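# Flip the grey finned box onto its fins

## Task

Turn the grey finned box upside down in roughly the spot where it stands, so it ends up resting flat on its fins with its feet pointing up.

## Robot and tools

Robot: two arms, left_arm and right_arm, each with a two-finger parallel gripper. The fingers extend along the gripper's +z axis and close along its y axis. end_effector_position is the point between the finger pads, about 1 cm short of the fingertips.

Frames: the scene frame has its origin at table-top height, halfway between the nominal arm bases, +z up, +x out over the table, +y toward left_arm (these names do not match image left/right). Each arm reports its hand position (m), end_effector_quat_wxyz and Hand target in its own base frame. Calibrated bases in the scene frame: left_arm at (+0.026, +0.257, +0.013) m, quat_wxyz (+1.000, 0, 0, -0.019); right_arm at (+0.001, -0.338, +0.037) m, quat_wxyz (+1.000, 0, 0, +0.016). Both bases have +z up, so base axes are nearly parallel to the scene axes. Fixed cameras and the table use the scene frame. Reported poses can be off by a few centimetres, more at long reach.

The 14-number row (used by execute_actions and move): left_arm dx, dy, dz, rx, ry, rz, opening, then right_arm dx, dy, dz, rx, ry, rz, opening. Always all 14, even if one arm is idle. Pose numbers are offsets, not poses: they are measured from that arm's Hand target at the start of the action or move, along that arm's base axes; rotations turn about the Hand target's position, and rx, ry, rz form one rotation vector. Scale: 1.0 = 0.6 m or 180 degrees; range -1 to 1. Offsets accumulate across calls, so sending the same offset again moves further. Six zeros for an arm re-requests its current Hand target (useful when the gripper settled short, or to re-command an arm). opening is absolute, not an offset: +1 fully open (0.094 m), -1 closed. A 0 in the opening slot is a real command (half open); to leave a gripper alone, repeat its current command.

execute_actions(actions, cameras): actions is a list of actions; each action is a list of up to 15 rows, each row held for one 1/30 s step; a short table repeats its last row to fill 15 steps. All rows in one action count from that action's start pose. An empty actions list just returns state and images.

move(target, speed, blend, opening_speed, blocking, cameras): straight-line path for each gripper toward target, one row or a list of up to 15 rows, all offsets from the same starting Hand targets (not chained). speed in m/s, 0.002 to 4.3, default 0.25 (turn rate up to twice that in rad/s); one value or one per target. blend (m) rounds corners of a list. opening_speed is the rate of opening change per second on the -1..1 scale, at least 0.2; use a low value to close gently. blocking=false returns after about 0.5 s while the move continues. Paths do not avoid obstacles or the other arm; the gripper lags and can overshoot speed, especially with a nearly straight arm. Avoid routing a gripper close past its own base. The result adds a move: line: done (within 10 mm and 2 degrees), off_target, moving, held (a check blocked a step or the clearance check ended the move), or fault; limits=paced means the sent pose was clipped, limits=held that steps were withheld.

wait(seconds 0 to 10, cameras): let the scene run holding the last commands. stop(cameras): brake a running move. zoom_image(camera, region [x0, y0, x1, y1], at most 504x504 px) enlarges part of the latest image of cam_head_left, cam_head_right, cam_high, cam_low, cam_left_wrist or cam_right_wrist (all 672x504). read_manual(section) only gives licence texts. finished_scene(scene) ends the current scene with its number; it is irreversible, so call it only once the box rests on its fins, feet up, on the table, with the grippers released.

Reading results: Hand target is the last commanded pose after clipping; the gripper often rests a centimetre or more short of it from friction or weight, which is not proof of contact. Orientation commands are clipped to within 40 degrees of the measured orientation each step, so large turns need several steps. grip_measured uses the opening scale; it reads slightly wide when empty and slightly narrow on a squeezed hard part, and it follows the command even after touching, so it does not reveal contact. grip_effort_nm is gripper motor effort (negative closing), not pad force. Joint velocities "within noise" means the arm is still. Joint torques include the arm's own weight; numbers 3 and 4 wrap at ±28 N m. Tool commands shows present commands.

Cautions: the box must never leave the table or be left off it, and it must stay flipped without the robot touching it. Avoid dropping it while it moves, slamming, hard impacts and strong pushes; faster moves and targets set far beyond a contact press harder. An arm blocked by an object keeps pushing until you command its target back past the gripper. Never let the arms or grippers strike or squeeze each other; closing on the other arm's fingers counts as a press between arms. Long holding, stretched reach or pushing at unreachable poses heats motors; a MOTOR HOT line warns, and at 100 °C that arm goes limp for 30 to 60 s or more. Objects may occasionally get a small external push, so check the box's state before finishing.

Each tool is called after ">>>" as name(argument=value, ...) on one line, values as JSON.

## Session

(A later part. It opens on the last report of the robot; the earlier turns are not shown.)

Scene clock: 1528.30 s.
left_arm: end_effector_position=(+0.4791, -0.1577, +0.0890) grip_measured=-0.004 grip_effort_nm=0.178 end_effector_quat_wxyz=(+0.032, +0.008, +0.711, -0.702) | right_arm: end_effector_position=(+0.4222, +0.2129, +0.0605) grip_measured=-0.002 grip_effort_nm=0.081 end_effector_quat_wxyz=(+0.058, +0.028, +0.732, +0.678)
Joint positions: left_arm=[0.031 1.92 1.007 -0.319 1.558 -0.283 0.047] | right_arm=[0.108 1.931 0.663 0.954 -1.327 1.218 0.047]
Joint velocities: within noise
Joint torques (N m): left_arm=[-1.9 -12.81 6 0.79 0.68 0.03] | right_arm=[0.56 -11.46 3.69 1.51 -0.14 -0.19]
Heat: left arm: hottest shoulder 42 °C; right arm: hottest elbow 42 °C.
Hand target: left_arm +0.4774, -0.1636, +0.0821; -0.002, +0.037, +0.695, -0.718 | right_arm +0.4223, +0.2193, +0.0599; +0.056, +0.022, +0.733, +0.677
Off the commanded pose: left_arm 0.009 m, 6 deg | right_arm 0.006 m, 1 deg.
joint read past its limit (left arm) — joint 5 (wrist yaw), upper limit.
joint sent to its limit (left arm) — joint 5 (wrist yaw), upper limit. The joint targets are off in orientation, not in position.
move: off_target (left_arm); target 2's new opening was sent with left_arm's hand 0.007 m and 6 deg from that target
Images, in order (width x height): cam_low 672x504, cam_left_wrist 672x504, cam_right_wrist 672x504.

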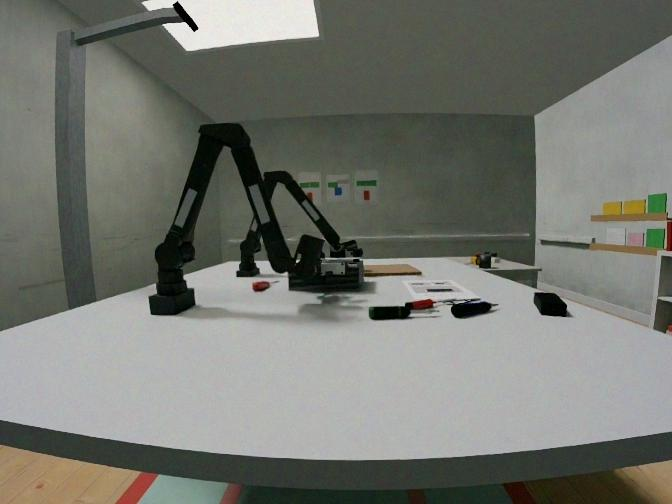

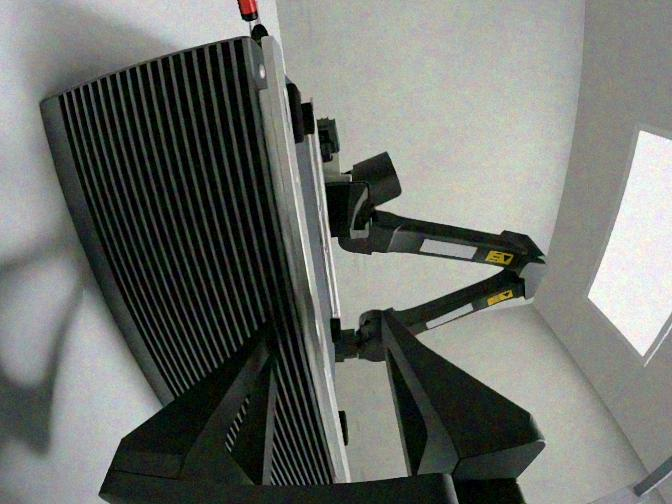

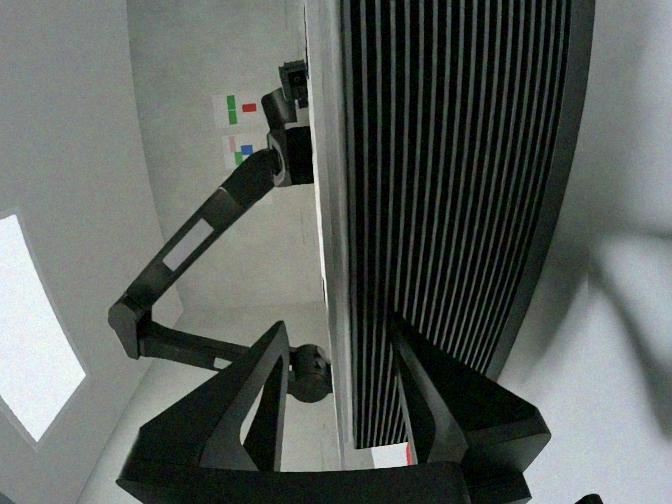

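Back off along ±y.

>>> move(target=[[0.0,0.1,0,0,0,0,0.0,0,-0.1,0,0,0,0,0.0],[0.0,0.18,0.15,0,0,0,0.0,0,-0.18,0.15,0,0,0,0.0]], speed=[0.08,0.25])

Scene clock: 1535.20 s.
left_arm: end_effector_position=(+0.4713, -0.0602, +0.1672) grip_measured=-0.003 grip_effort_nm=0.154 end_effector_quat_wxyz=(+0.095, -0.080, +0.707, -0.696) | right_arm: end_effector_position=(+0.4166, +0.1170, +0.1433) grip_measured=-0.002 grip_effort_nm=0.066 end_effector_quat_wxyz=(+0.061, +0.039, +0.708, +0.703)
Joint positions: left_arm=[0.244 1.699 0.958 -0.52 1.558 -0.286 0.047] | right_arm=[-0.134 1.664 0.663 0.503 -1.561 1.042 0.047]
Joint velocities: within noise
Joint torques (N m): left_arm=[-0.21 -12.04 8.32 0.73 0.69 0.04] | right_arm=[-1.55 -10.64 6.12 1.31 -0.52 -0.19]
Heat: left arm: hottest elbow 42 °C; right arm: hottest elbow 41 °C.
Hand target: left_arm +0.4775, -0.0555, +0.1721; -0.002, +0.037, +0.695, -0.718 | right_arm +0.4223, +0.1113, +0.1498; +0.056, +0.022, +0.733, +0.677
Off the commanded pose: left_arm 0.009 m, 18 deg | right_arm 0.010 m, 5 deg.
joint read past its limit (left arm) — joint 5 (wrist yaw), upper limit.
joint sent to its limit (left arm) — joint 5 (wrist yaw), upper limit. The joint targets are off in orientation, not in position.
move: off_target (left_arm, right_arm)

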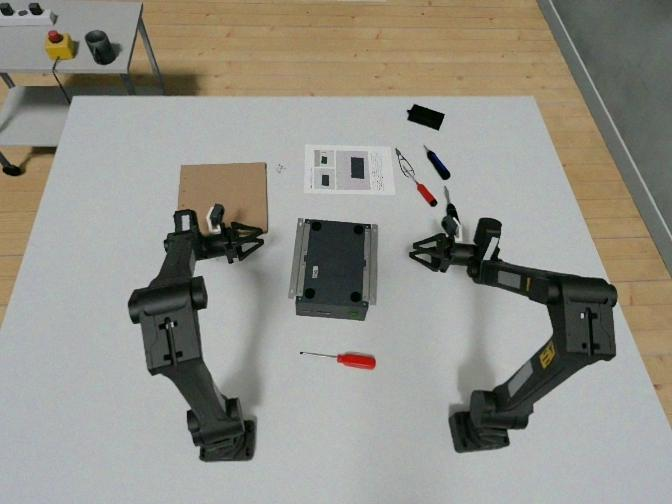

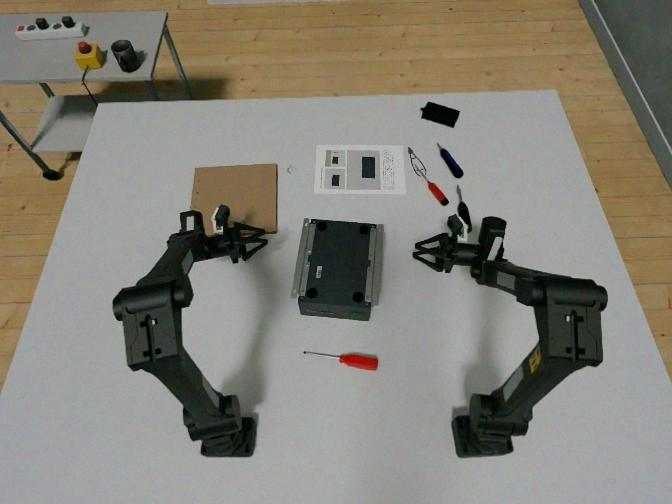

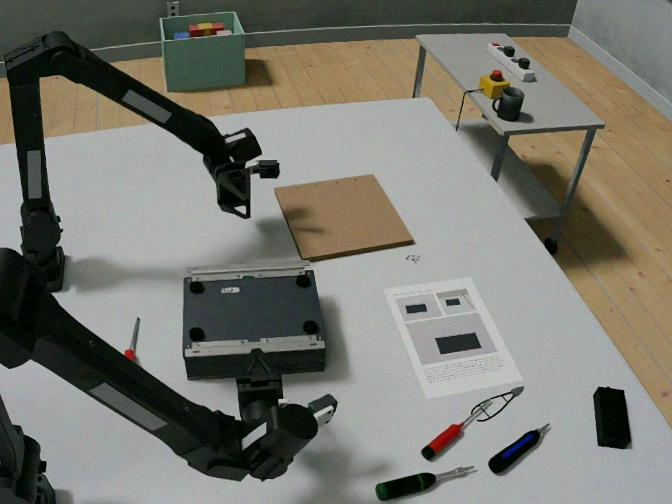

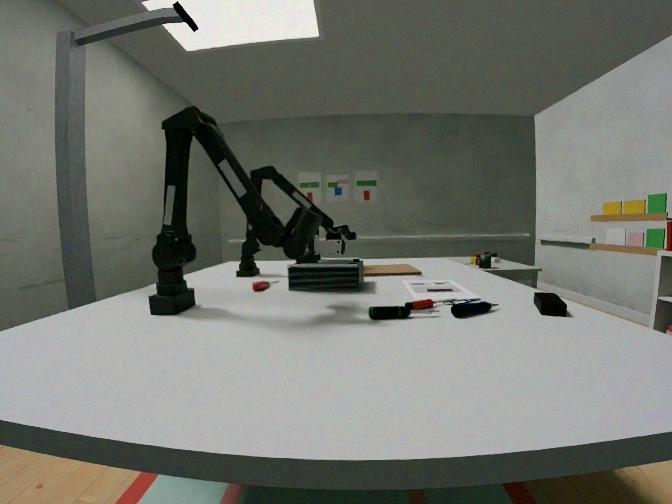

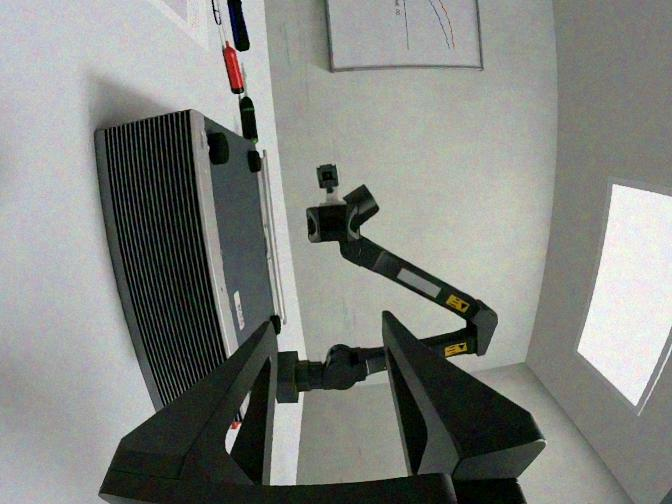

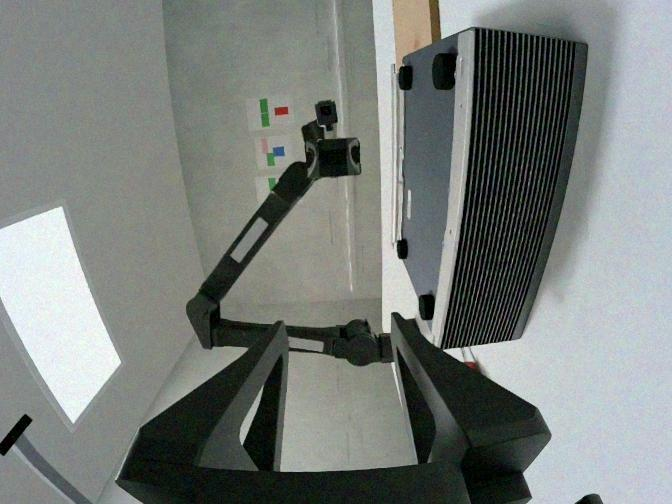

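Flipped, flat, feet up, in place.

>>> finished_scene(scene=1)

The scene is finished: the task was done.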